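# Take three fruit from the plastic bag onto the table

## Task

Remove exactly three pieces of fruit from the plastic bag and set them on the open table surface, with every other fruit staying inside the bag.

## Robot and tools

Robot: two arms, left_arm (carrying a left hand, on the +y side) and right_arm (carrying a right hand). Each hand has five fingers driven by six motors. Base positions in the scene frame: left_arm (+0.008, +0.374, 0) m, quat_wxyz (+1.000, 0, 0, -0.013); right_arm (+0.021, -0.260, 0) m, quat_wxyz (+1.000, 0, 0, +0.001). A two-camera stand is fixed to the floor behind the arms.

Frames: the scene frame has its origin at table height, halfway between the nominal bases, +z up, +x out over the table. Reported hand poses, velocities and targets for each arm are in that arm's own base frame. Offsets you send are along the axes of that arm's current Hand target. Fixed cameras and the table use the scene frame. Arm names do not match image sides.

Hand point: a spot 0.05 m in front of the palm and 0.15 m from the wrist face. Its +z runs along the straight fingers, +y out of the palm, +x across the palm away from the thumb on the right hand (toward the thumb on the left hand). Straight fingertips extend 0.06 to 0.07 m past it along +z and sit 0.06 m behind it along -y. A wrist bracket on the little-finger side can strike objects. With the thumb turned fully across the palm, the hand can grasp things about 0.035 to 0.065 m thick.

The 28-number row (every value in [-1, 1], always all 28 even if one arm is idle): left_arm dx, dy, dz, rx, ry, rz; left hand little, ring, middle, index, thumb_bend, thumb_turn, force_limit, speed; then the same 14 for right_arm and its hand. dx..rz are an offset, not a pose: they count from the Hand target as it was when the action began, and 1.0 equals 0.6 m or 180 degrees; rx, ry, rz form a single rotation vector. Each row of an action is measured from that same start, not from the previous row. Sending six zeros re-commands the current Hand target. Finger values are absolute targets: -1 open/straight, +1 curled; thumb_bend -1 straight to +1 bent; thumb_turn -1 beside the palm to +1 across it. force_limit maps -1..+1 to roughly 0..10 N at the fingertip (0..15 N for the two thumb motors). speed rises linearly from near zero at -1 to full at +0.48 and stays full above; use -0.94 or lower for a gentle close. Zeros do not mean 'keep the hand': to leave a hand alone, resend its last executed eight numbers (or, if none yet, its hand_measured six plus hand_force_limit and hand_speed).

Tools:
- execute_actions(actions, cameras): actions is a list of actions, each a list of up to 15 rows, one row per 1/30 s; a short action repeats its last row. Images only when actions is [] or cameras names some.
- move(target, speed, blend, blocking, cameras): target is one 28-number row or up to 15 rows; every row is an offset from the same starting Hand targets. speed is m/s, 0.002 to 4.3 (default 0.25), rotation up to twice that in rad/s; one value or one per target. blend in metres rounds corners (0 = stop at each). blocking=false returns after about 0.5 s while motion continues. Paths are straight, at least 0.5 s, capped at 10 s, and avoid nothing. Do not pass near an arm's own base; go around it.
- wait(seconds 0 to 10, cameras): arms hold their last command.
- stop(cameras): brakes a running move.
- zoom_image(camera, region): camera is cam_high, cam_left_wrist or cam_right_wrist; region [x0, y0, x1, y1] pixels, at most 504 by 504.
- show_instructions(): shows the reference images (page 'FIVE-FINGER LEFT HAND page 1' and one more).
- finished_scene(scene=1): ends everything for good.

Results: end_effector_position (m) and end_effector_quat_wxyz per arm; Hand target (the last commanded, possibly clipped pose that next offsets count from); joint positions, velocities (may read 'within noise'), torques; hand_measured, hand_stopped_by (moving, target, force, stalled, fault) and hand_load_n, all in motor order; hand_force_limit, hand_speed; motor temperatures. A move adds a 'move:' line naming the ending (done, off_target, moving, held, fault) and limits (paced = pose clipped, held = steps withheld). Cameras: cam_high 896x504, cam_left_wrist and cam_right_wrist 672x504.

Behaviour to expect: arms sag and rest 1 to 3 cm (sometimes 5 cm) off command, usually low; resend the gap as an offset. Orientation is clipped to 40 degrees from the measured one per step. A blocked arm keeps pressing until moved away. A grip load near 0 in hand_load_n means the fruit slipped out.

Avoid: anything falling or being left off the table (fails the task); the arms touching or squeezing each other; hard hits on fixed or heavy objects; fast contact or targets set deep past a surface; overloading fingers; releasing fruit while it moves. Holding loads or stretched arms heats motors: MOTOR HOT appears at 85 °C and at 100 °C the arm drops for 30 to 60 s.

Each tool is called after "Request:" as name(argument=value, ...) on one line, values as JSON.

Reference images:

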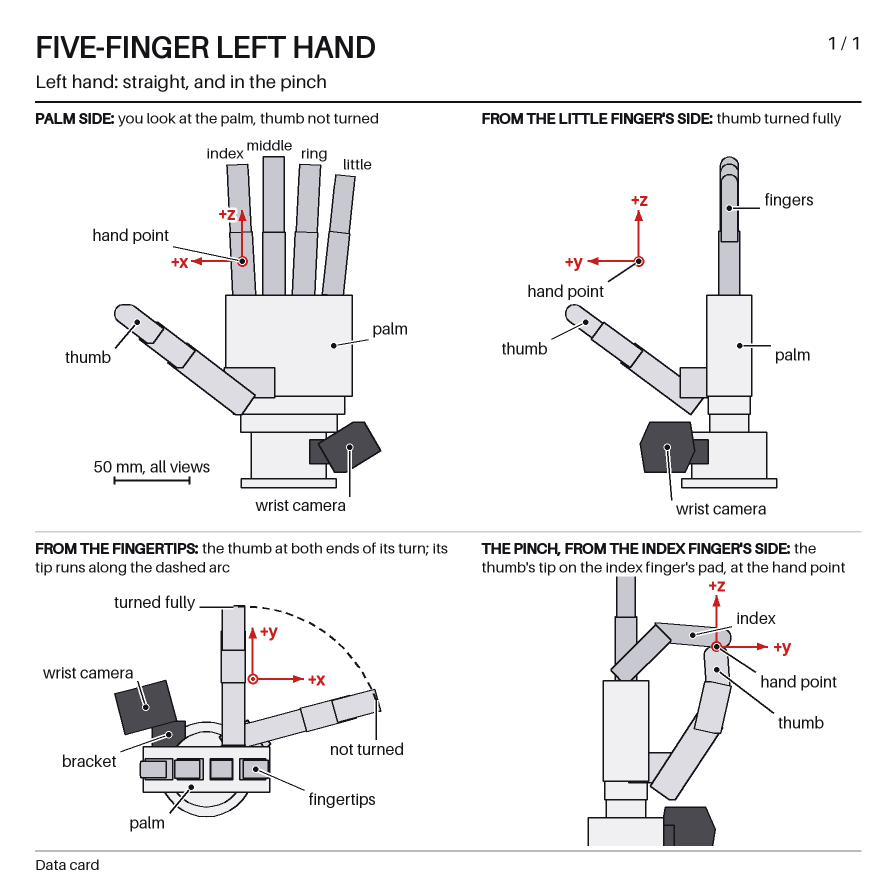

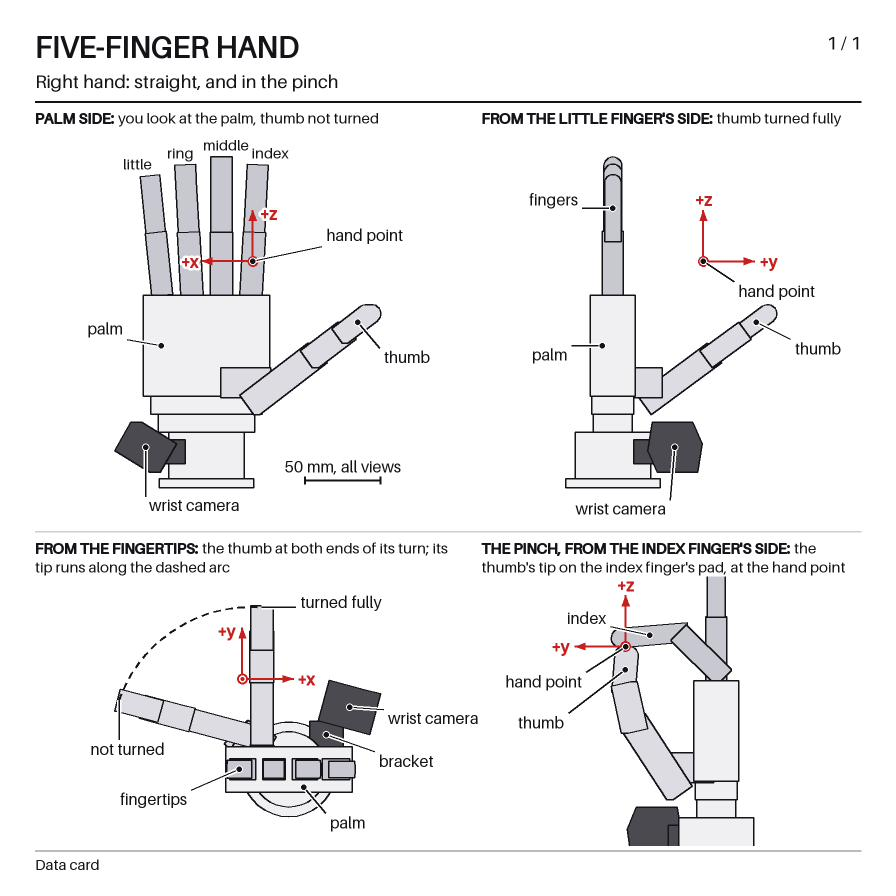

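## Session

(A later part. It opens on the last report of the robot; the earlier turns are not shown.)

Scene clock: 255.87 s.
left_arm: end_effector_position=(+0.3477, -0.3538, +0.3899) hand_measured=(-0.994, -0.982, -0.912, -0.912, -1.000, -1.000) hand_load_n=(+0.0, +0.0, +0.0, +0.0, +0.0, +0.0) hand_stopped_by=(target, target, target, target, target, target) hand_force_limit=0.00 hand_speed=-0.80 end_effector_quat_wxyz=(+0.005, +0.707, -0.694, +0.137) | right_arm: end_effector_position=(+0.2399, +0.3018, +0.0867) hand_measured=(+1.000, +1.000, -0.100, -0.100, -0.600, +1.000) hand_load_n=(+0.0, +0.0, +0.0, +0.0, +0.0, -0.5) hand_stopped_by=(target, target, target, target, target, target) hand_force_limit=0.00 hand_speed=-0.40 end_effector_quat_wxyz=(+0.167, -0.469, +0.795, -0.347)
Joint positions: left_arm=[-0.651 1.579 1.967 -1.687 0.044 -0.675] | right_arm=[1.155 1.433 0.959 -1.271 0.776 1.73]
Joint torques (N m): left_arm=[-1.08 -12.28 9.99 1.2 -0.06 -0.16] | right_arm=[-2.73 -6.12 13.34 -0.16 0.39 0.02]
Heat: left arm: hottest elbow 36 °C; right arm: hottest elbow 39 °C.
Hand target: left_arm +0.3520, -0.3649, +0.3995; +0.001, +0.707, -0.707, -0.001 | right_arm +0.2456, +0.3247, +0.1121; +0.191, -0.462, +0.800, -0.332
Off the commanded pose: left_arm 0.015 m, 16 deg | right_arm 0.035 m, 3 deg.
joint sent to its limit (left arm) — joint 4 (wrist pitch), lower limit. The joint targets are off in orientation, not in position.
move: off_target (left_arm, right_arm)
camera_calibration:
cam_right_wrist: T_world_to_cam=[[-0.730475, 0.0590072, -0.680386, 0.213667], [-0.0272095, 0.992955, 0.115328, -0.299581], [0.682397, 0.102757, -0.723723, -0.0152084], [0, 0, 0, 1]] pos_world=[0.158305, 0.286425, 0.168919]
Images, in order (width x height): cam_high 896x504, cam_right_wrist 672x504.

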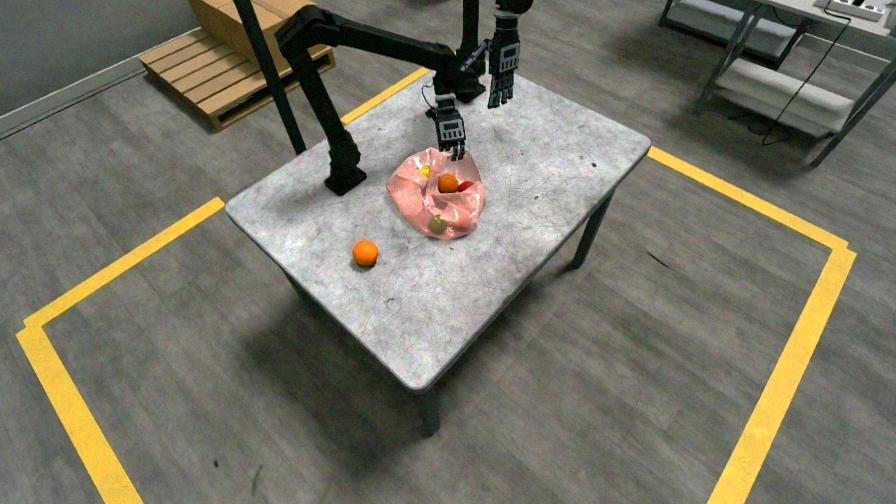

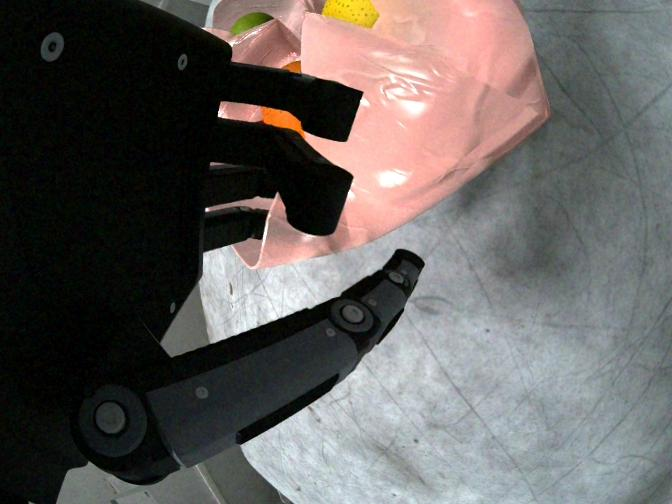

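Request:
move(target=[0,0,0,0,0,0,-1,-1,-1,-1,-1,-1,0,-0.8,0,-0.12,-0.12,0,0,0,-1,-1,-0.42,-0.42,-0.8,1,0,-0.4], speed=0.12, cameras=["all"])

Request:
zoom_image(camera="cam_high", region=[380, 140, 500, 260])

Request:
zoom_image(camera="cam_left_wrist", region=[210, 90, 430, 310])

Scene clock: 257.87 s.
left_arm: end_effector_position=(+0.3477, -0.3538, +0.3899) hand_measured=(-0.994, -0.982, -0.912, -0.912, -1.000, -1.000) hand_load_n=(+0.0, +0.0, +0.0, +0.0, +0.0, +0.0) hand_stopped_by=(target, target, target, target, target, target) hand_force_limit=0.00 hand_speed=-0.80 end_effector_quat_wxyz=(+0.005, +0.707, -0.694, +0.137) | right_arm: end_effector_position=(+0.2420, +0.3066, +0.1856) hand_measured=(-1.000, -1.000, -0.420, -0.420, -0.800, +1.000) hand_load_n=(+0.0, +0.0, +0.0, +0.0, +0.0, +0.0) hand_stopped_by=(target, target, target, target, target, target) hand_force_limit=0.00 hand_speed=-0.40 end_effector_quat_wxyz=(+0.166, -0.469, +0.795, -0.348)
Joint positions: left_arm=[-0.651 1.579 1.967 -1.687 0.044 -0.675] | right_arm=[1.155 1.358 1.159 -1.547 0.776 1.73]
Joint torques (N m): left_arm=[-1.2 -12.34 10.03 1.22 -0.06 -0.19] | right_arm=[-2.26 -5.6 14.61 -0.05 0.49 0.05]
Heat: left arm: hottest elbow 36 °C; right arm: hottest elbow 39 °C.
Hand target: left_arm +0.3520, -0.3649, +0.3995; +0.001, +0.707, -0.707, -0.001 | right_arm +0.2457, +0.3249, +0.2138; +0.191, -0.462, +0.800, -0.332
Off the commanded pose: left_arm 0.015 m, 16 deg | right_arm 0.034 m, 3 deg.
joint sent to its limit (left arm) — joint 4 (wrist pitch), lower limit. The joint targets are off in orientation, not in position.
move: off_target (left_arm, right_arm)
camera_calibration:
cam_left_wrist: T_world_to_cam=[[0.95708, -0.214467, 0.194942, -0.484062], [-0.289673, -0.729649, 0.619437, -0.399073], [0.00939065, -0.64932, -0.760457, 0.173839], [0, 0, 0, 1]] pos_world=[0.346053, -0.282121, 0.473762]
cam_right_wrist: T_world_to_cam=[[-0.730761, 0.0584136, -0.68013, 0.282495], [-0.0271193, 0.993061, 0.114428, -0.31561], [0.682095, 0.102064, -0.724106, 0.0547889], [0, 0, 0, 1]] pos_world=[0.160506, 0.291326, 0.267921]

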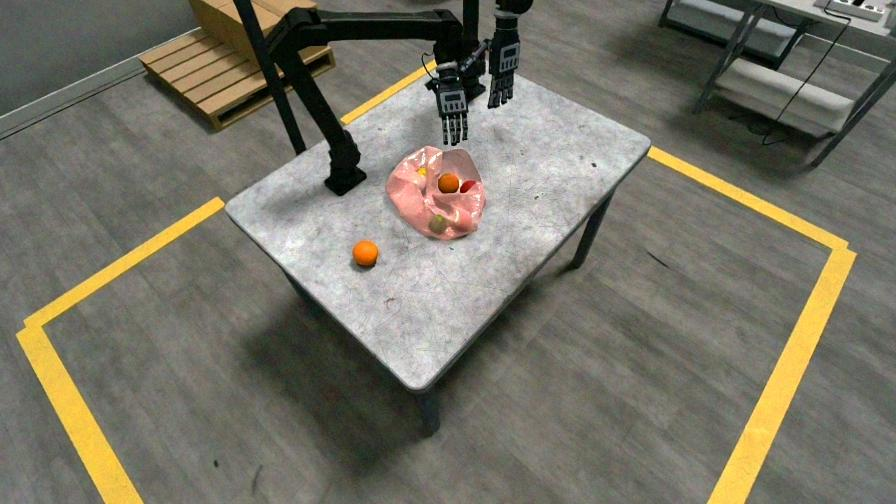

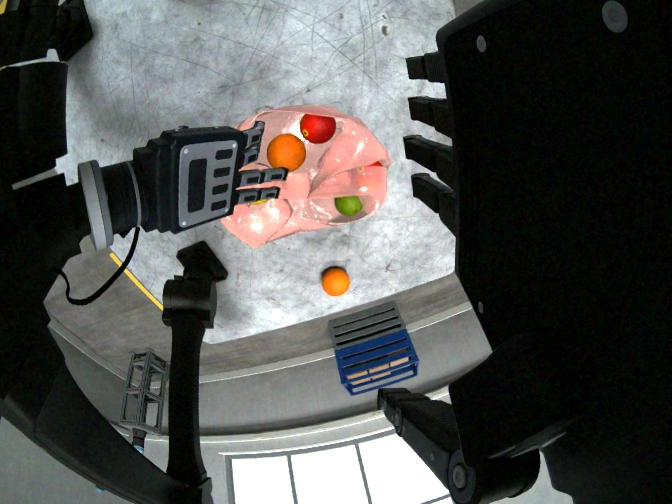

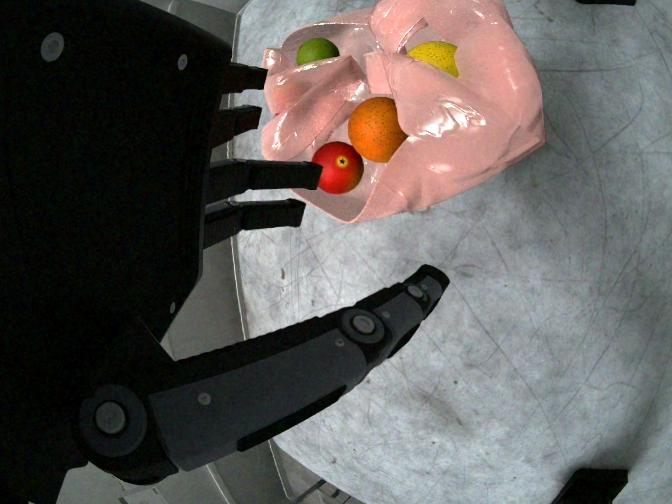

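Scaled by 4.200.

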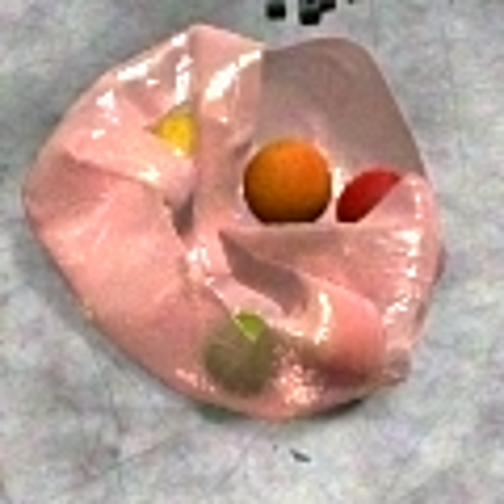

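Scaled by 2.291 from the camera's 672x504 image, which has a finer 960x720 frame.

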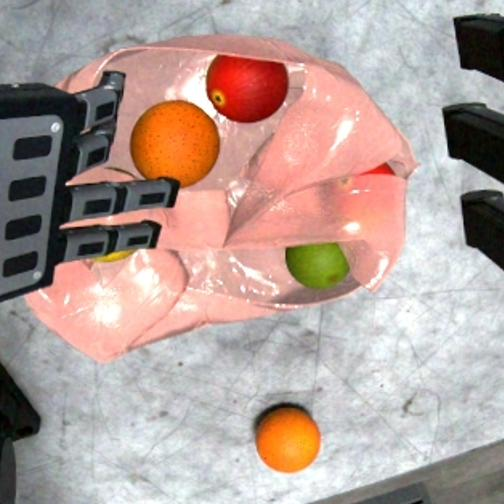

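Request:
move(target=[0,0,0,0,0,0,-1,-1,-1,-1,-1,-1,0,-0.8,0.1283,-0.0337,0.2317,0,0,0,1,1,-0.42,-0.42,-0.8,1,0,-0.4], speed=0.12, cameras=["all"])

Request:
zoom_image(camera="cam_right_wrist", region=[200, 60, 600, 420])

Request:
zoom_image(camera="cam_left_wrist", region=[210, 90, 430, 310])

Scene clock: 261.93 s.
left_arm: end_effector_position=(+0.3477, -0.3538, +0.3899) hand_measured=(-0.994, -0.982, -0.912, -0.912, -1.000, -1.000) hand_load_n=(+0.0, +0.0, +0.0, +0.0, +0.0, +0.0) hand_stopped_by=(target, target, target, target, target, target) hand_force_limit=0.00 hand_speed=-0.80 end_effector_quat_wxyz=(+0.005, +0.707, -0.694, +0.137) | right_arm: end_effector_position=(+0.3013, +0.2045, +0.1274) hand_measured=(+1.000, +1.000, -0.420, -0.420, -0.800, +1.000) hand_load_n=(+0.0, +0.5, +0.0, +0.0, +0.0, +0.0) hand_stopped_by=(target, target, target, target, target, target) hand_force_limit=0.00 hand_speed=-0.40 end_effector_quat_wxyz=(+0.183, -0.465, +0.800, -0.333)
Joint positions: left_arm=[-0.651 1.579 1.967 -1.687 0.044 -0.675] | right_arm=[0.835 1.157 0.828 -1.053 0.76 1.276]
Joint torques (N m): left_arm=[-1.14 -12.51 10.04 1.17 -0.06 -0.17] | right_arm=[-5.19 -4.13 8.83 1.59 0.34 -0.12]
Heat: left arm: hottest elbow 36 °C; right arm: hottest elbow 39 °C.
Hand target: left_arm +0.3520, -0.3649, +0.3995; +0.001, +0.707, -0.707, -0.001 | right_arm +0.3047, +0.2018, +0.1301; +0.191, -0.462, +0.800, -0.332
Off the commanded pose: left_arm 0.015 m, 16 deg | right_arm 0.005 m, 1 deg.
joint sent to its limit (left arm) — joint 4 (wrist pitch), lower limit. The joint targets are off in orientation, not in position.
move: off_target (left_arm)
camera_calibration:
cam_left_wrist: T_world_to_cam=[[0.95708, -0.214467, 0.194942, -0.484062], [-0.289673, -0.729649, 0.619437, -0.399073], [0.00939065, -0.64932, -0.760457, 0.173839], [0, 0, 0, 1]] pos_world=[0.346053, -0.282121, 0.473762]
cam_right_wrist: T_world_to_cam=[[-0.721671, 0.0850592, -0.68699, 0.284883], [-0.034284, 0.986812, 0.158196, -0.208086], [0.691386, 0.137718, -0.709238, -0.0294088], [0, 0, 0, 1]] pos_world=[0.218791, 0.18516, 0.207772]

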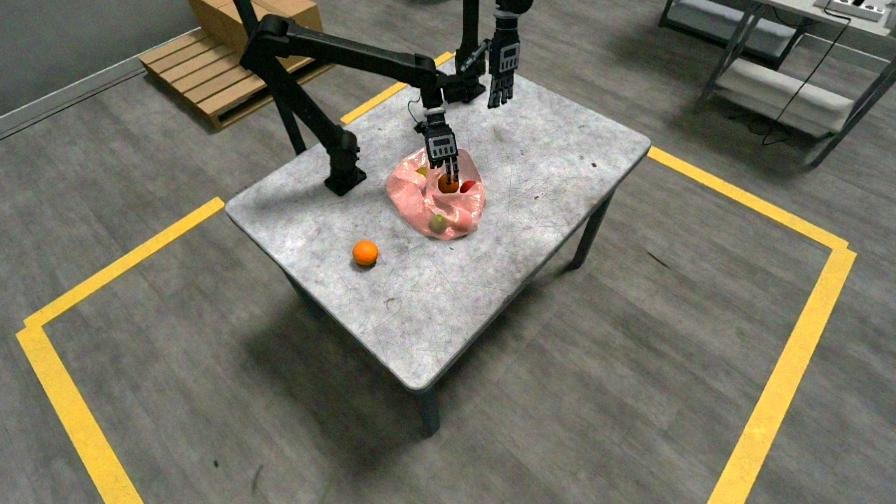

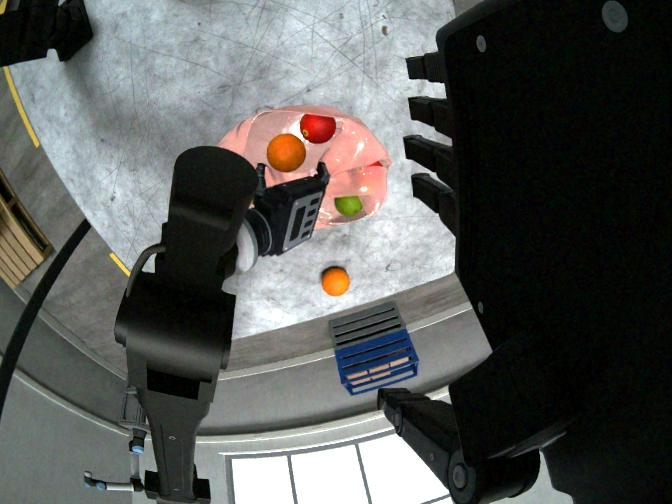

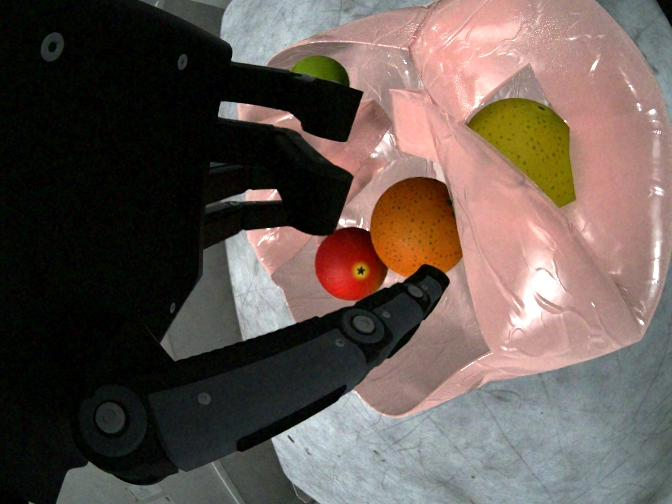

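Scaled by 1.260 from the camera's 672x504 image, which has a finer 960x720 frame.

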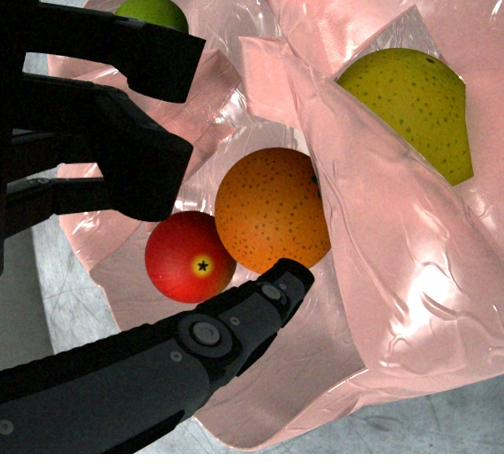

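Scaled by 2.291 from the camera's 672x504 image, which has a finer 960x720 frame.

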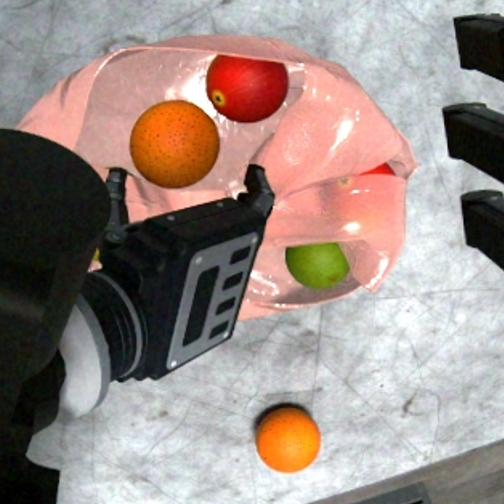

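Request:
move(target=[0,0,0,0,0,0,-1,-1,-1,-1,-1,-1,0,-0.8,-0.0036,0.0192,0.0279,0,0.1179,0.1179,1,1,-0.38,-0.38,-0.75,1,0,-0.4], speed=0.12, cameras=["cam_right_wrist"])

Request:
zoom_image(camera="cam_right_wrist", region=[200, 60, 600, 420])

Scene clock: 265.77 s.
left_arm: end_effector_position=(+0.3477, -0.3538, +0.3899) hand_measured=(-0.994, -0.982, -0.912, -0.912, -1.000, -1.000) hand_load_n=(+0.0, +0.0, +0.0, +0.0, +0.0, +0.0) hand_stopped_by=(target, target, target, target, target, target) hand_force_limit=0.00 hand_speed=-0.80 end_effector_quat_wxyz=(+0.005, +0.707, -0.694, +0.137) | right_arm: end_effector_position=(+0.2973, +0.1834, +0.0931) hand_measured=(+1.000, +1.000, -0.380, -0.380, -0.750, +1.000) hand_load_n=(+0.0, +0.0, +0.0, +0.0, +0.0, +0.0) hand_stopped_by=(target, target, target, target, target, target) hand_force_limit=0.00 hand_speed=-0.40 end_effector_quat_wxyz=(+0.082, -0.244, +0.889, -0.378)
Joint positions: left_arm=[-0.651 1.579 1.967 -1.687 0.044 -0.675] | right_arm=[0.841 1.406 0.938 -1.447 0.731 2.01]
Joint torques (N m): left_arm=[-1.32 -12.28 10.02 1.24 -0.06 -0.18] | right_arm=[-1.85 -5.19 12.88 -0.54 0.29 0.19]
Heat: left arm: hottest elbow 36 °C; right arm: hottest elbow 39 °C.
Hand target: left_arm +0.3520, -0.3649, +0.3995; +0.001, +0.707, -0.707, -0.001 | right_arm +0.3090, +0.2017, +0.1101; +0.098, -0.239, +0.892, -0.370
Off the commanded pose: left_arm 0.015 m, 16 deg | right_arm 0.028 m, 2 deg.
joint sent to its limit (left arm) — joint 4 (wrist pitch), lower limit. The joint targets are off in orientation, not in position.
move: off_target (left_arm, right_arm)
camera_calibration:
cam_right_wrist: T_world_to_cam=[[-0.588913, 0.42016, -0.690396, 0.159597], [0.468689, 0.873478, 0.131784, -0.308203], [0.658416, -0.245972, -0.711327, 0.0322986], [0, 0, 0, 1]] pos_world=[0.217174, 0.210097, 0.173776]
Images, in order (width x height): cam_right_wrist 672x504.

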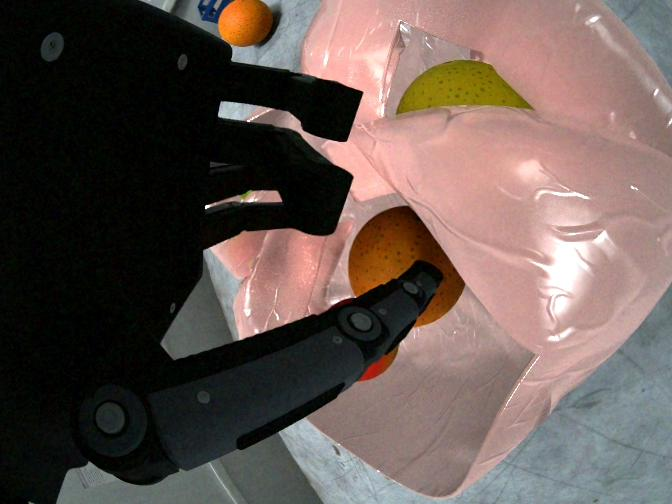

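Scaled by 1.260 from the camera's 672x504 image, which has a finer 960x720 frame.

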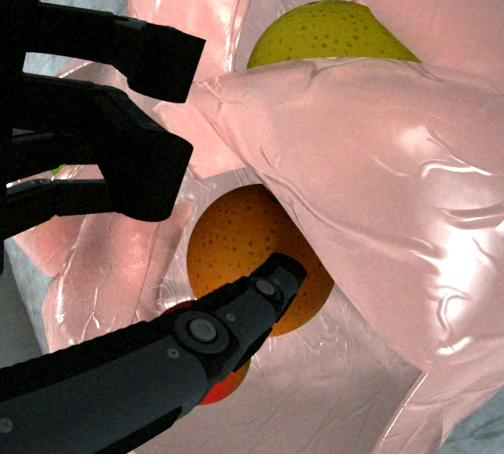

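Request:
move(target=[0,0,0,0,0,0,-1,-1,-1,-1,-1,-1,0,-0.8,-0.0065,0.0315,0.0205,0,0,0,1,1,-0.38,-0.38,-0.75,1,0,-0.4], speed=0.12, cameras=["cam_right_wrist"])

Scene clock: 267.90 s.
left_arm: end_effector_position=(+0.3477, -0.3538, +0.3899) hand_measured=(-0.994, -0.982, -0.912, -0.912, -1.000, -1.000) hand_load_n=(+0.0, +0.0, +0.0, +0.0, +0.0, +0.0) hand_stopped_by=(target, target, target, target, target, target) hand_force_limit=0.00 hand_speed=-0.80 end_effector_quat_wxyz=(+0.005, +0.707, -0.694, +0.137) | right_arm: end_effector_position=(+0.2989, +0.1900, +0.0780) hand_measured=(+1.000, +1.000, -0.380, -0.380, -0.750, +1.000) hand_load_n=(+0.0, +0.0, +0.0, +0.0, +0.0, +0.0) hand_stopped_by=(target, target, target, target, target, target) hand_force_limit=0.00 hand_speed=-0.40 end_effector_quat_wxyz=(+0.078, -0.245, +0.888, -0.381)
Joint positions: left_arm=[-0.651 1.579 1.967 -1.687 0.044 -0.675] | right_arm=[0.851 1.451 0.938 -1.421 0.728 2.023]
Joint torques (N m): left_arm=[-1.2 -12.34 10.03 1.24 -0.06 -0.18] | right_arm=[-2.02 -5.25 10.89 0.53 0.34 0.16]
Heat: left arm: hottest elbow 36 °C; right arm: hottest elbow 39 °C.
Hand target: left_arm +0.3520, -0.3649, +0.3995; +0.001, +0.707, -0.707, -0.001 | right_arm +0.3099, +0.2077, +0.0879; +0.098, -0.240, +0.892, -0.370
Off the commanded pose: left_arm 0.015 m, 16 deg | right_arm 0.023 m, 3 deg.
joint sent to its limit (left arm) — joint 4 (wrist pitch), lower limit. The joint targets are off in orientation, not in position.
move: off_target (left_arm, right_arm)
camera_calibration:
cam_right_wrist: T_world_to_cam=[[-0.592453, 0.415543, -0.690162, 0.149254], [0.470509, 0.873884, 0.122263, -0.312689], [0.653927, -0.252293, -0.713252, 0.0248756], [0, 0, 0, 1]] pos_world=[0.219282, 0.217509, 0.158982]
Images, in order (width x height): cam_right_wrist 672x504.

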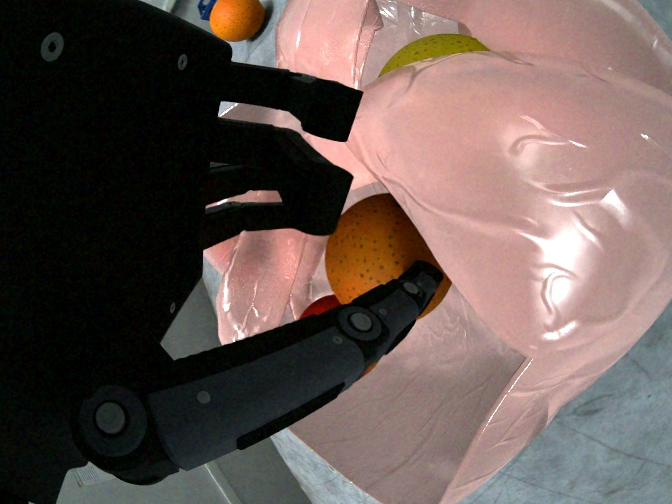

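Request:
move(target=[0,0,0,0,0,0,-1,-1,-1,-1,-1,-1,0,-0.8,-0.022,0.0093,-0.0163,0,0,0,1,1,-0.38,-0.38,-0.75,1,0,-0.4], speed=0.12, cameras=["cam_right_wrist"])

Scene clock: 269.37 s.
left_arm: end_effector_position=(+0.3477, -0.3538, +0.3899) hand_measured=(-0.994, -0.982, -0.912, -0.912, -1.000, -1.000) hand_load_n=(+0.0, +0.0, +0.0, +0.5, +0.0, +0.0) hand_stopped_by=(target, target, target, target, target, target) hand_force_limit=0.00 hand_speed=-0.80 end_effector_quat_wxyz=(+0.005, +0.707, -0.694, +0.137) | right_arm: end_effector_position=(+0.3042, +0.2045, +0.0756) hand_measured=(+1.000, +1.000, -0.380, -0.380, -0.750, +1.000) hand_load_n=(+0.0, +0.0, +0.5, +0.0, +0.0, +0.0) hand_stopped_by=(target, target, target, target, target, target) hand_force_limit=0.00 hand_speed=-0.40 end_effector_quat_wxyz=(+0.082, -0.244, +0.889, -0.379)
Joint positions: left_arm=[-0.651 1.579 1.967 -1.687 0.044 -0.675] | right_arm=[0.866 1.488 0.97 -1.421 0.724 2.042]
Joint torques (N m): left_arm=[-1.26 -12.1 9.99 1.21 -0.06 -0.18] | right_arm=[-1.08 -6.18 12.45 -0.24 0.42 0.17]
Heat: left arm: hottest elbow 36 °C; right arm: hottest elbow 39 °C.
Hand target: left_arm +0.3520, -0.3649, +0.3995; +0.001, +0.707, -0.707, -0.001 | right_arm +0.3160, +0.2237, +0.0909; +0.098, -0.239, +0.892, -0.370
Off the commanded pose: left_arm 0.015 m, 16 deg | right_arm 0.027 m, 2 deg.
joint sent to its limit (left arm) — joint 4 (wrist pitch), lower limit. The joint targets are off in orientation, not in position.
move: off_target (left_arm, right_arm)
camera_calibration:
cam_right_wrist: T_world_to_cam=[[-0.58898, 0.418754, -0.691193, 0.143092], [0.46873, 0.873734, 0.129931, -0.327517], [0.658328, -0.247456, -0.710894, 0.0208413], [0, 0, 0, 1]] pos_world=[0.224074, 0.231399, 0.156274]
Images, in order (width x height): cam_right_wrist 672x504.

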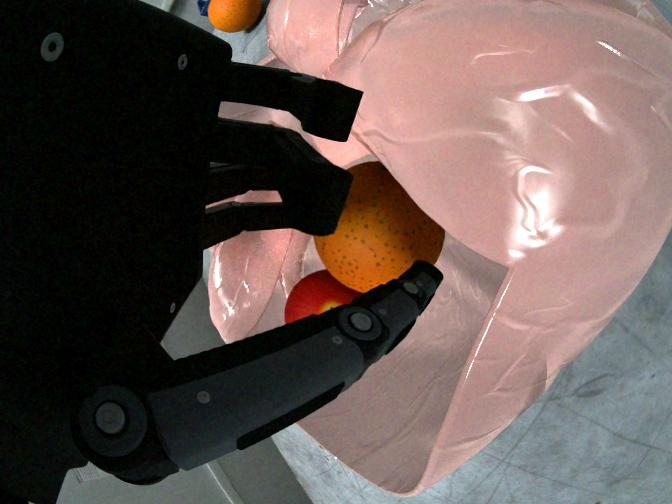

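Request:
move(target=[0,0,0,0,0,0,-1,-1,-1,-1,-1,-1,0,-0.8,0.0017,0.0333,0.0373,0,0,0,1,1,-0.38,-0.38,-0.75,1,0,-0.4], speed=0.08, cameras=["cam_right_wrist"])

Scene clock: 270.83 s.
left_arm: end_effector_position=(+0.3477, -0.3538, +0.3899) hand_measured=(-0.994, -0.982, -0.912, -0.912, -1.000, -1.000) hand_load_n=(+0.0, +0.0, +0.0, +0.0, +0.0, +0.0) hand_stopped_by=(target, target, target, target, target, target) hand_force_limit=0.00 hand_speed=-0.80 end_effector_quat_wxyz=(+0.005, +0.707, -0.694, +0.137) | right_arm: end_effector_position=(+0.3127, +0.2144, +0.0594) hand_measured=(+1.000, +1.000, -0.380, -0.380, -0.750, +1.000) hand_load_n=(+0.0, +0.0, +0.0, +0.0, +0.0, +0.0) hand_stopped_by=(target, target, target, target, target, target) hand_force_limit=0.00 hand_speed=-0.40 end_effector_quat_wxyz=(+0.090, -0.241, +0.891, -0.373)
Joint positions: left_arm=[-0.651 1.579 1.967 -1.687 0.044 -0.675] | right_arm=[0.866 1.529 0.97 -1.358 0.724 2.042]
Joint torques (N m): left_arm=[-1.26 -12.4 10.02 1.21 -0.05 -0.16] | right_arm=[-2.55 -5.83 8.13 0.69 0.38 0.07]
Heat: left arm: hottest elbow 36 °C; right arm: hottest elbow 39 °C.
Hand target: left_arm +0.3520, -0.3649, +0.3995; +0.001, +0.707, -0.707, -0.001 | right_arm +0.3159, +0.2216, +0.0609; +0.098, -0.239, +0.892, -0.370
Off the commanded pose: left_arm 0.015 m, 16 deg | right_arm 0.008 m, 1 deg.
joint sent to its limit (left arm) — joint 4 (wrist pitch), lower limit. The joint targets are off in orientation, not in position.
move: off_target (left_arm)
camera_calibration:
cam_right_wrist: T_world_to_cam=[[-0.579447, 0.429978, -0.692358, 0.127374], [0.466826, 0.871448, 0.150504, -0.338243], [0.668068, -0.236002, -0.705683, 0.000372326], [0, 0, 0, 1]] pos_world=[0.231458, 0.240081, 0.139358]
Images, in order (width x height): cam_right_wrist 672x504.

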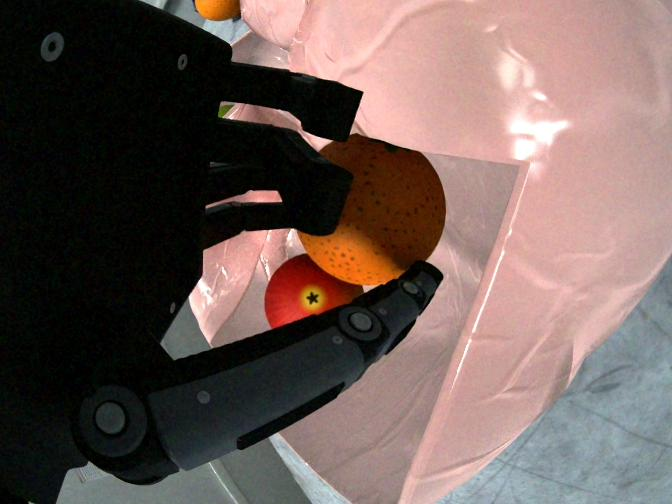

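Request:
move(target=[0,0,0,0,0,0,-1,-1,-1,-1,-1,-1,0,-0.8,0.0244,0.016,0.0287,0,0,0,1,1,-0.38,-0.38,-0.75,1,0,-0.4], speed=0.06, cameras=["cam_right_wrist", "cam_high"])

Scene clock: 272.60 s.
left_arm: end_effector_position=(+0.3477, -0.3538, +0.3899) hand_measured=(-0.994, -0.982, -0.912, -0.912, -1.000, -1.000) hand_load_n=(+0.0, +0.0, +0.0, +0.0, +0.0, +0.0) hand_stopped_by=(target, target, target, target, target, target) hand_force_limit=0.00 hand_speed=-0.80 end_effector_quat_wxyz=(+0.005, +0.707, -0.694, +0.137) | right_arm: end_effector_position=(+0.3078, +0.2091, +0.0438) hand_measured=(+1.000, +1.000, -0.380, -0.380, -0.750, +1.000) hand_load_n=(+0.0, +0.0, +0.0, +0.0, +0.5, +0.5) hand_stopped_by=(target, target, target, target, target, target) hand_force_limit=0.00 hand_speed=-0.40 end_effector_quat_wxyz=(+0.093, -0.242, +0.892, -0.371)
Joint positions: left_arm=[-0.651 1.579 1.967 -1.687 0.044 -0.675] | right_arm=[0.866 1.529 0.923 -1.298 0.724 2.034]
Joint torques (N m): left_arm=[-1.32 -12.34 10.02 1.26 -0.07 -0.18] | right_arm=[-1.61 -5.89 6.22 0.92 0.4 0.11]
Heat: left arm: hottest elbow 36 °C; right arm: hottest elbow 39 °C.
Hand target: left_arm +0.3520, -0.3649, +0.3995; +0.001, +0.707, -0.707, -0.001 | right_arm +0.3059, +0.2097, +0.0420; +0.098, -0.239, +0.892, -0.370
Off the commanded pose: left_arm 0.015 m, 16 deg | right_arm 0.003 m, 1 deg.
joint sent to its limit (left arm) — joint 4 (wrist pitch), lower limit. The joint targets are off in orientation, not in position.
move: off_target (left_arm)
camera_calibration:
cam_right_wrist: T_world_to_cam=[[-0.579472, 0.431648, -0.691298, 0.115629], [0.461579, 0.872893, 0.158123, -0.327986], [0.671683, -0.227461, -0.705056, -0.0115441], [0, 0, 0, 1]] pos_world=[0.226149, 0.23376, 0.123657]
Images, in order (width x height): cam_high 896x504, cam_right_wrist 672x504.

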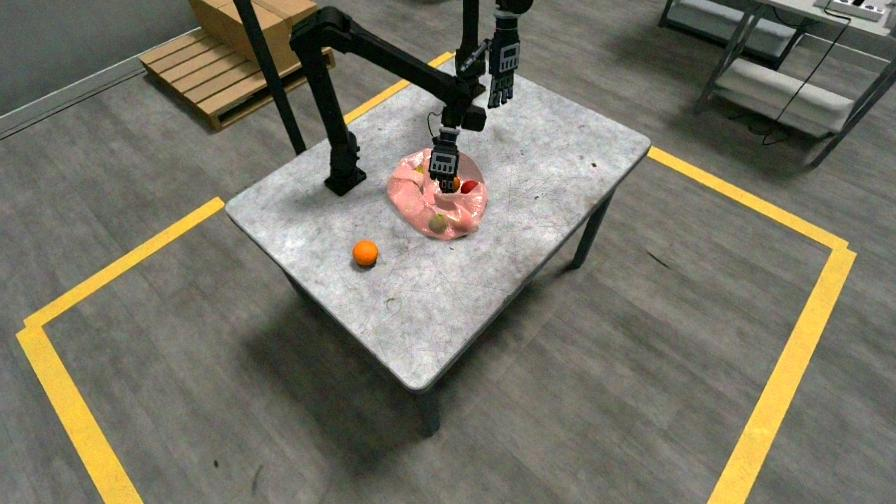

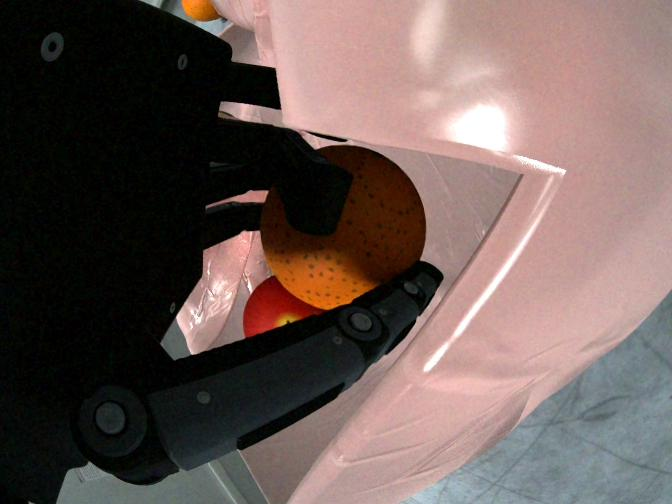

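Request:
move(target=[0,0,0,0,0,0,-1,-1,-1,-1,-1,-1,0,-0.8,0,0,0.001,0,0,0,1,1,0.1,0.1,-0.2,1,0,-0.92], speed=0.06, cameras=["cam_right_wrist"])

Request:
zoom_image(camera="cam_right_wrist", region=[180, 0, 600, 420])

Scene clock: 274.30 s.
left_arm: end_effector_position=(+0.3477, -0.3538, +0.3899) hand_measured=(-0.994, -0.982, -0.912, -0.912, -1.000, -1.000) hand_load_n=(+0.0, +0.0, +0.0, +0.0, +0.0, +0.0) hand_stopped_by=(target, target, target, target, target, target) hand_force_limit=0.00 hand_speed=-0.80 end_effector_quat_wxyz=(+0.005, +0.707, -0.694, +0.137) | right_arm: end_effector_position=(+0.3087, +0.2098, +0.0438) hand_measured=(+1.000, +1.000, -0.278, -0.226, -0.696, +1.000) hand_load_n=(+0.0, -0.5, +4.0, +5.5, +9.0, +0.0) hand_stopped_by=(target, target, force, force, force, target) hand_force_limit=0.00 hand_speed=-0.92 end_effector_quat_wxyz=(+0.096, -0.238, +0.893, -0.369)
Joint positions: left_arm=[-0.651 1.579 1.967 -1.687 0.044 -0.675] | right_arm=[0.866 1.529 0.923 -1.295 0.724 2.042]
Joint torques (N m): left_arm=[-1.32 -12.4 10.06 1.21 -0.06 -0.19] | right_arm=[-3.55 -5.95 6.09 0.85 0.34 0.07]
Heat: left arm: hottest elbow 36 °C; right arm: hottest elbow 39 °C.
Hand target: left_arm +0.3520, -0.3649, +0.3995; +0.001, +0.707, -0.707, -0.001 | right_arm +0.3062, +0.2093, +0.0416; +0.098, -0.239, +0.892, -0.370
Off the commanded pose: left_arm 0.015 m, 16 deg | right_arm 0.003 m, 0 deg.
joint sent to its limit (left arm) — joint 4 (wrist pitch), lower limit. The joint targets are off in orientation, not in position.
move: off_target (left_arm)
camera_calibration:
cam_right_wrist: T_world_to_cam=[[-0.572437, 0.438219, -0.693022, 0.112463], [0.465218, 0.869571, 0.165586, -0.32978], [0.675195, -0.227619, -0.701642, -0.0132545], [0, 0, 0, 1]] pos_world=[0.226747, 0.234467, 0.123246]
Images, in order (width x height): cam_right_wrist 672x504.

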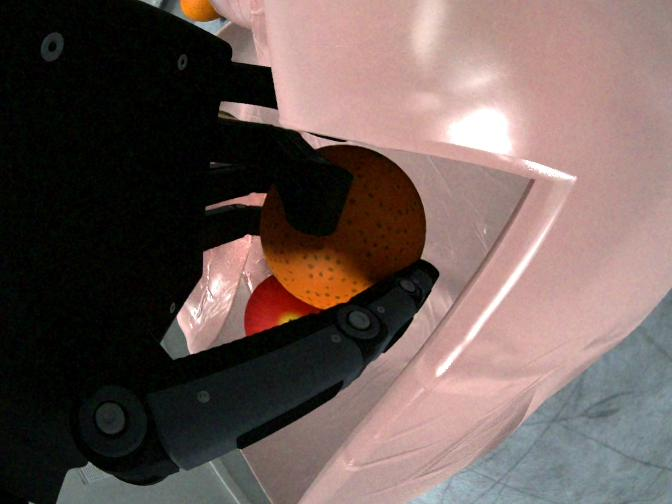

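Scaled by 1.200 from the camera's 672x504 image, which has a finer 960x720 frame.

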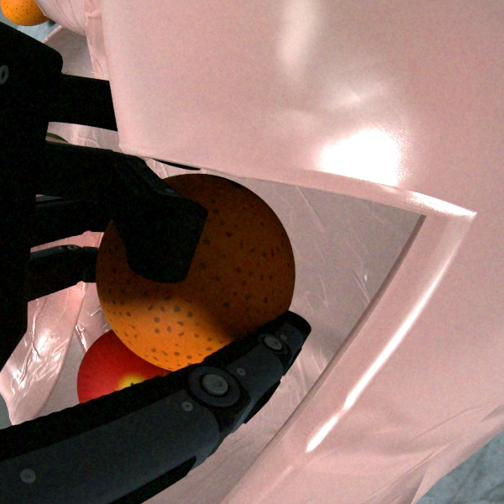

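Request:
move(target=[[0,0,0,0,0,0,-1,-1,-1,-1,-1,-1,0,-0.8,-0.0361,-0.0854,-0.056,0,0,0,1,1,0.1,0.1,-0.2,1,0,-0.92]], speed=0.05, cameras=["cam_high","cam_right_wrist"])

Scene clock: 277.20 s.
left_arm: end_effector_position=(+0.3477, -0.3538, +0.3899) hand_measured=(-0.994, -0.982, -0.912, -0.912, -1.000, -1.000) hand_load_n=(+0.0, +0.0, +0.0, +0.0, +0.0, +0.0) hand_stopped_by=(target, target, target, target, target, target) hand_force_limit=0.00 hand_speed=-0.80 end_effector_quat_wxyz=(+0.005, +0.707, -0.694, +0.137) | right_arm: end_effector_position=(+0.3144, +0.1988, +0.0770) hand_measured=(+1.000, +1.000, -0.278, -0.226, -0.696, +1.000) hand_load_n=(+0.0, +0.0, +3.5, +6.0, +9.0, +0.5) hand_stopped_by=(target, target, force, force, force, target) hand_force_limit=0.00 hand_speed=-0.92 end_effector_quat_wxyz=(+0.081, -0.245, +0.889, -0.379)
Joint positions: left_arm=[-0.651 1.579 1.967 -1.687 0.044 -0.675] | right_arm=[0.835 1.487 0.976 -1.401 0.734 2]
Joint torques (N m): left_arm=[-1.26 -12.4 9.98 1.24 -0.06 -0.17] | right_arm=[-3.72 -7.24 12.53 -0.27 0.63 -0.05]
Heat: left arm: hottest elbow 36 °C; right arm: hottest elbow 39 °C.
Hand target: left_arm +0.3520, -0.3649, +0.3995; +0.001, +0.707, -0.707, -0.001 | right_arm +0.3312, +0.2093, +0.1015; +0.098, -0.239, +0.892, -0.370
Off the commanded pose: left_arm 0.015 m, 16 deg | right_arm 0.032 m, 2 deg.
joint sent to its limit (left arm) — joint 4 (wrist pitch), lower limit. The joint targets are off in orientation, not in position.
move: off_target (left_arm, right_arm)
camera_calibration:
cam_right_wrist: T_world_to_cam=[[-0.590502, 0.417637, -0.69057, 0.153027], [0.468059, 0.874302, 0.128518, -0.327294], [0.657441, -0.247337, -0.711755, 0.0139634], [0, 0, 0, 1]] pos_world=[0.234375, 0.225698, 0.157677]
Images, in order (width x height): cam_high 896x504, cam_right_wrist 672x504.

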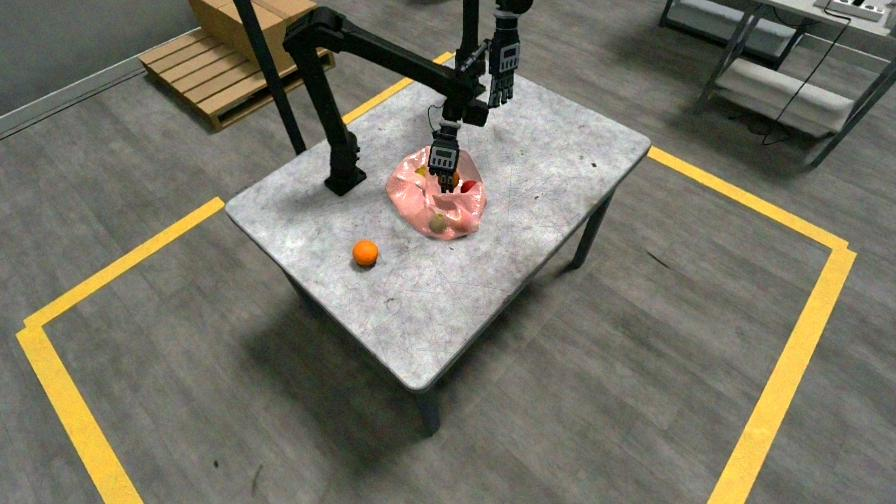

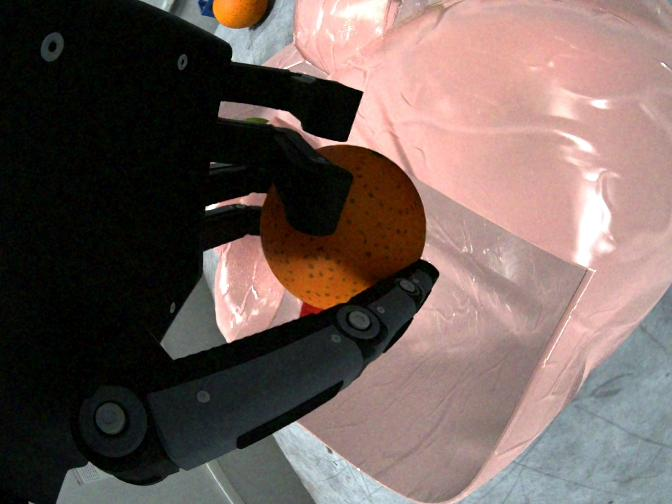

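Request:
move(target=[[0,0,0,0,0,0,-1,-1,-1,-1,-1,-1,0,-0.8,0.0167,-0.1147,-0.074,0,0,0,1,1,0.1,0.1,-0.2,1,0,-0.92]], speed=0.06, cameras=["cam_high","cam_right_wrist"])

Scene clock: 279.57 s.
left_arm: end_effector_position=(+0.3477, -0.3538, +0.3899) hand_measured=(-0.994, -0.982, -0.912, -0.912, -1.000, -1.000) hand_load_n=(+0.0, +0.0, +0.0, +0.0, +0.0, +0.0) hand_stopped_by=(target, target, target, target, target, target) hand_force_limit=0.00 hand_speed=-0.80 end_effector_quat_wxyz=(+0.005, +0.707, -0.694, +0.137) | right_arm: end_effector_position=(+0.3166, +0.1819, +0.1541) hand_measured=(+1.000, +1.000, -0.278, -0.226, -0.696, +1.000) hand_load_n=(+0.0, +0.0, +3.5, +6.0, +9.0, +0.5) hand_stopped_by=(target, target, force, force, force, target) hand_force_limit=0.00 hand_speed=-0.92 end_effector_quat_wxyz=(+0.079, -0.246, +0.888, -0.379)
Joint positions: left_arm=[-0.651 1.579 1.967 -1.687 0.044 -0.675] | right_arm=[0.798 1.371 1.077 -1.59 0.745 1.951]
Joint torques (N m): left_arm=[-1.2 -12.28 10.06 1.25 -0.05 -0.18] | right_arm=[-4.48 -6.3 14.24 -0.23 0.62 -0.18]
Heat: left arm: hottest elbow 36 °C; right arm: hottest elbow 39 °C.
Hand target: left_arm +0.3520, -0.3649, +0.3995; +0.001, +0.707, -0.707, -0.001 | right_arm +0.3313, +0.1896, +0.1817; +0.099, -0.239, +0.892, -0.370
Off the commanded pose: left_arm 0.015 m, 16 deg | right_arm 0.032 m, 3 deg.
joint sent to its limit (left arm) — joint 4 (wrist pitch), lower limit. The joint targets are off in orientation, not in position.
move: off_target (left_arm, right_arm)
camera_calibration:
cam_right_wrist: T_world_to_cam=[[-0.59336, 0.415955, -0.689133, 0.215736], [0.467868, 0.874882, 0.125225, -0.32304], [0.654998, -0.24812, -0.713732, 0.0645349], [0, 0, 0, 1]] pos_world=[0.236879, 0.208898, 0.235184]
Images, in order (width x height): cam_high 896x504, cam_right_wrist 672x504.

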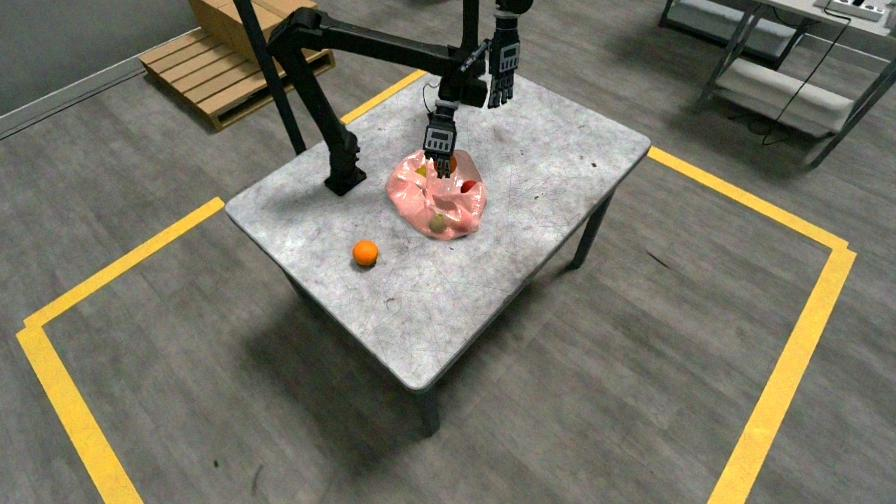

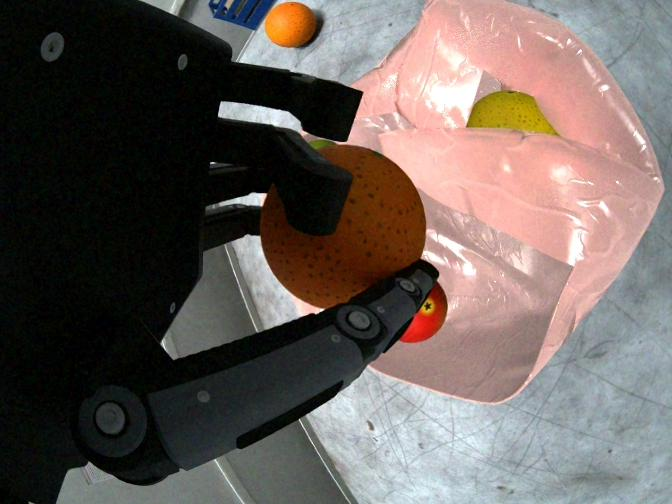

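Request:
move(target=[[0,0,0,0,0,0,-1,-1,-1,-1,-1,-1,0,-0.8,0.1245,-0.4117,0.4117,0,-0.118,-0.118,1,1,0.1,0.1,-0.2,1,0,-0.92]], speed=0.15, cameras=["cam_high","cam_right_wrist"])

Scene clock: 284.00 s.
left_arm: end_effector_position=(+0.3477, -0.3538, +0.3899) hand_measured=(-0.994, -0.982, -0.912, -0.912, -1.000, -1.000) hand_load_n=(+0.0, +0.0, +0.0, +0.0, +0.0, +0.0) hand_stopped_by=(target, target, target, target, target, target) hand_force_limit=0.00 hand_speed=-0.80 end_effector_quat_wxyz=(+0.005, +0.707, -0.694, +0.137) | right_arm: end_effector_position=(+0.4128, -0.1339, +0.1457) hand_measured=(+1.000, +1.000, -0.278, -0.226, -0.696, +1.000) hand_load_n=(+0.0, -0.5, +3.5, +6.0, +9.0, +0.5) hand_stopped_by=(target, target, force, force, force, target) hand_force_limit=0.00 hand_speed=-0.92 end_effector_quat_wxyz=(+0.167, -0.470, +0.814, -0.296)
Joint positions: left_arm=[-0.651 1.579 1.967 -1.687 0.044 -0.675] | right_arm=[-0.348 1.181 0.873 -0.577 0.118 0.133]
Joint torques (N m): left_arm=[-1.38 -12.28 10.04 1.22 -0.05 -0.17] | right_arm=[-3.84 -3.25 16.4 2.48 -0.01 -0.13]
Heat: left arm: hottest elbow 36 °C; right arm: hottest elbow 39 °C.
Hand target: left_arm +0.3520, -0.3649, +0.3995; +0.001, +0.707, -0.707, -0.001 | right_arm +0.4412, -0.1503, +0.1822; +0.191, -0.463, +0.800, -0.332
Off the commanded pose: left_arm 0.015 m, 16 deg | right_arm 0.049 m, 5 deg.
joint sent to its limit (left arm) — joint 4 (wrist pitch), lower limit. The joint targets are off in orientation, not in position.
move: off_target (left_arm, right_arm)
camera_calibration:
cam_right_wrist: T_world_to_cam=[[-0.765968, 0.121427, -0.631307, 0.421695], [-0.0188817, 0.977327, 0.21089, 0.111499], [0.642602, 0.173455, -0.746308, -0.016595], [0, 0, 0, 1]] pos_world=[0.335774, -0.157298, 0.23032]
Images, in order (width x height): cam_high 896x504, cam_right_wrist 672x504.

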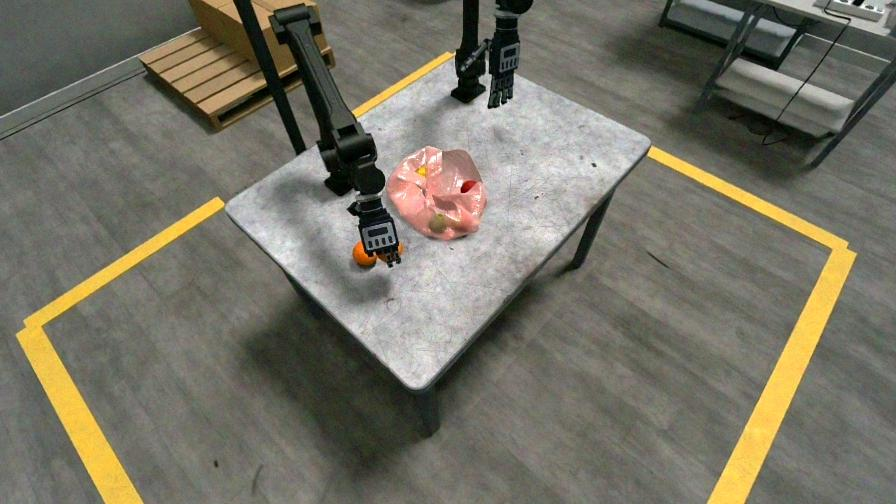

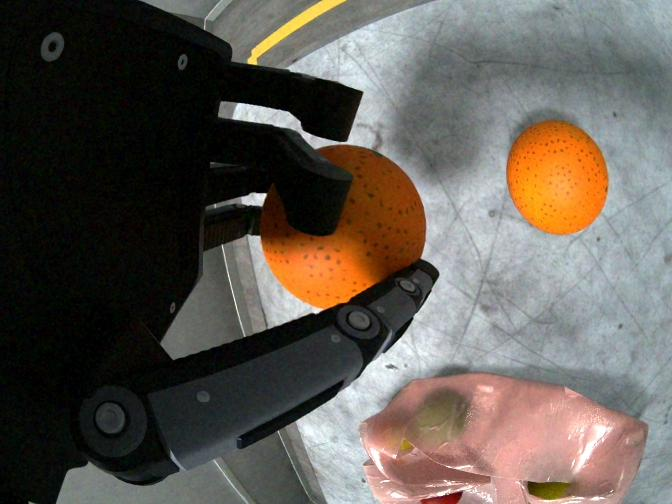

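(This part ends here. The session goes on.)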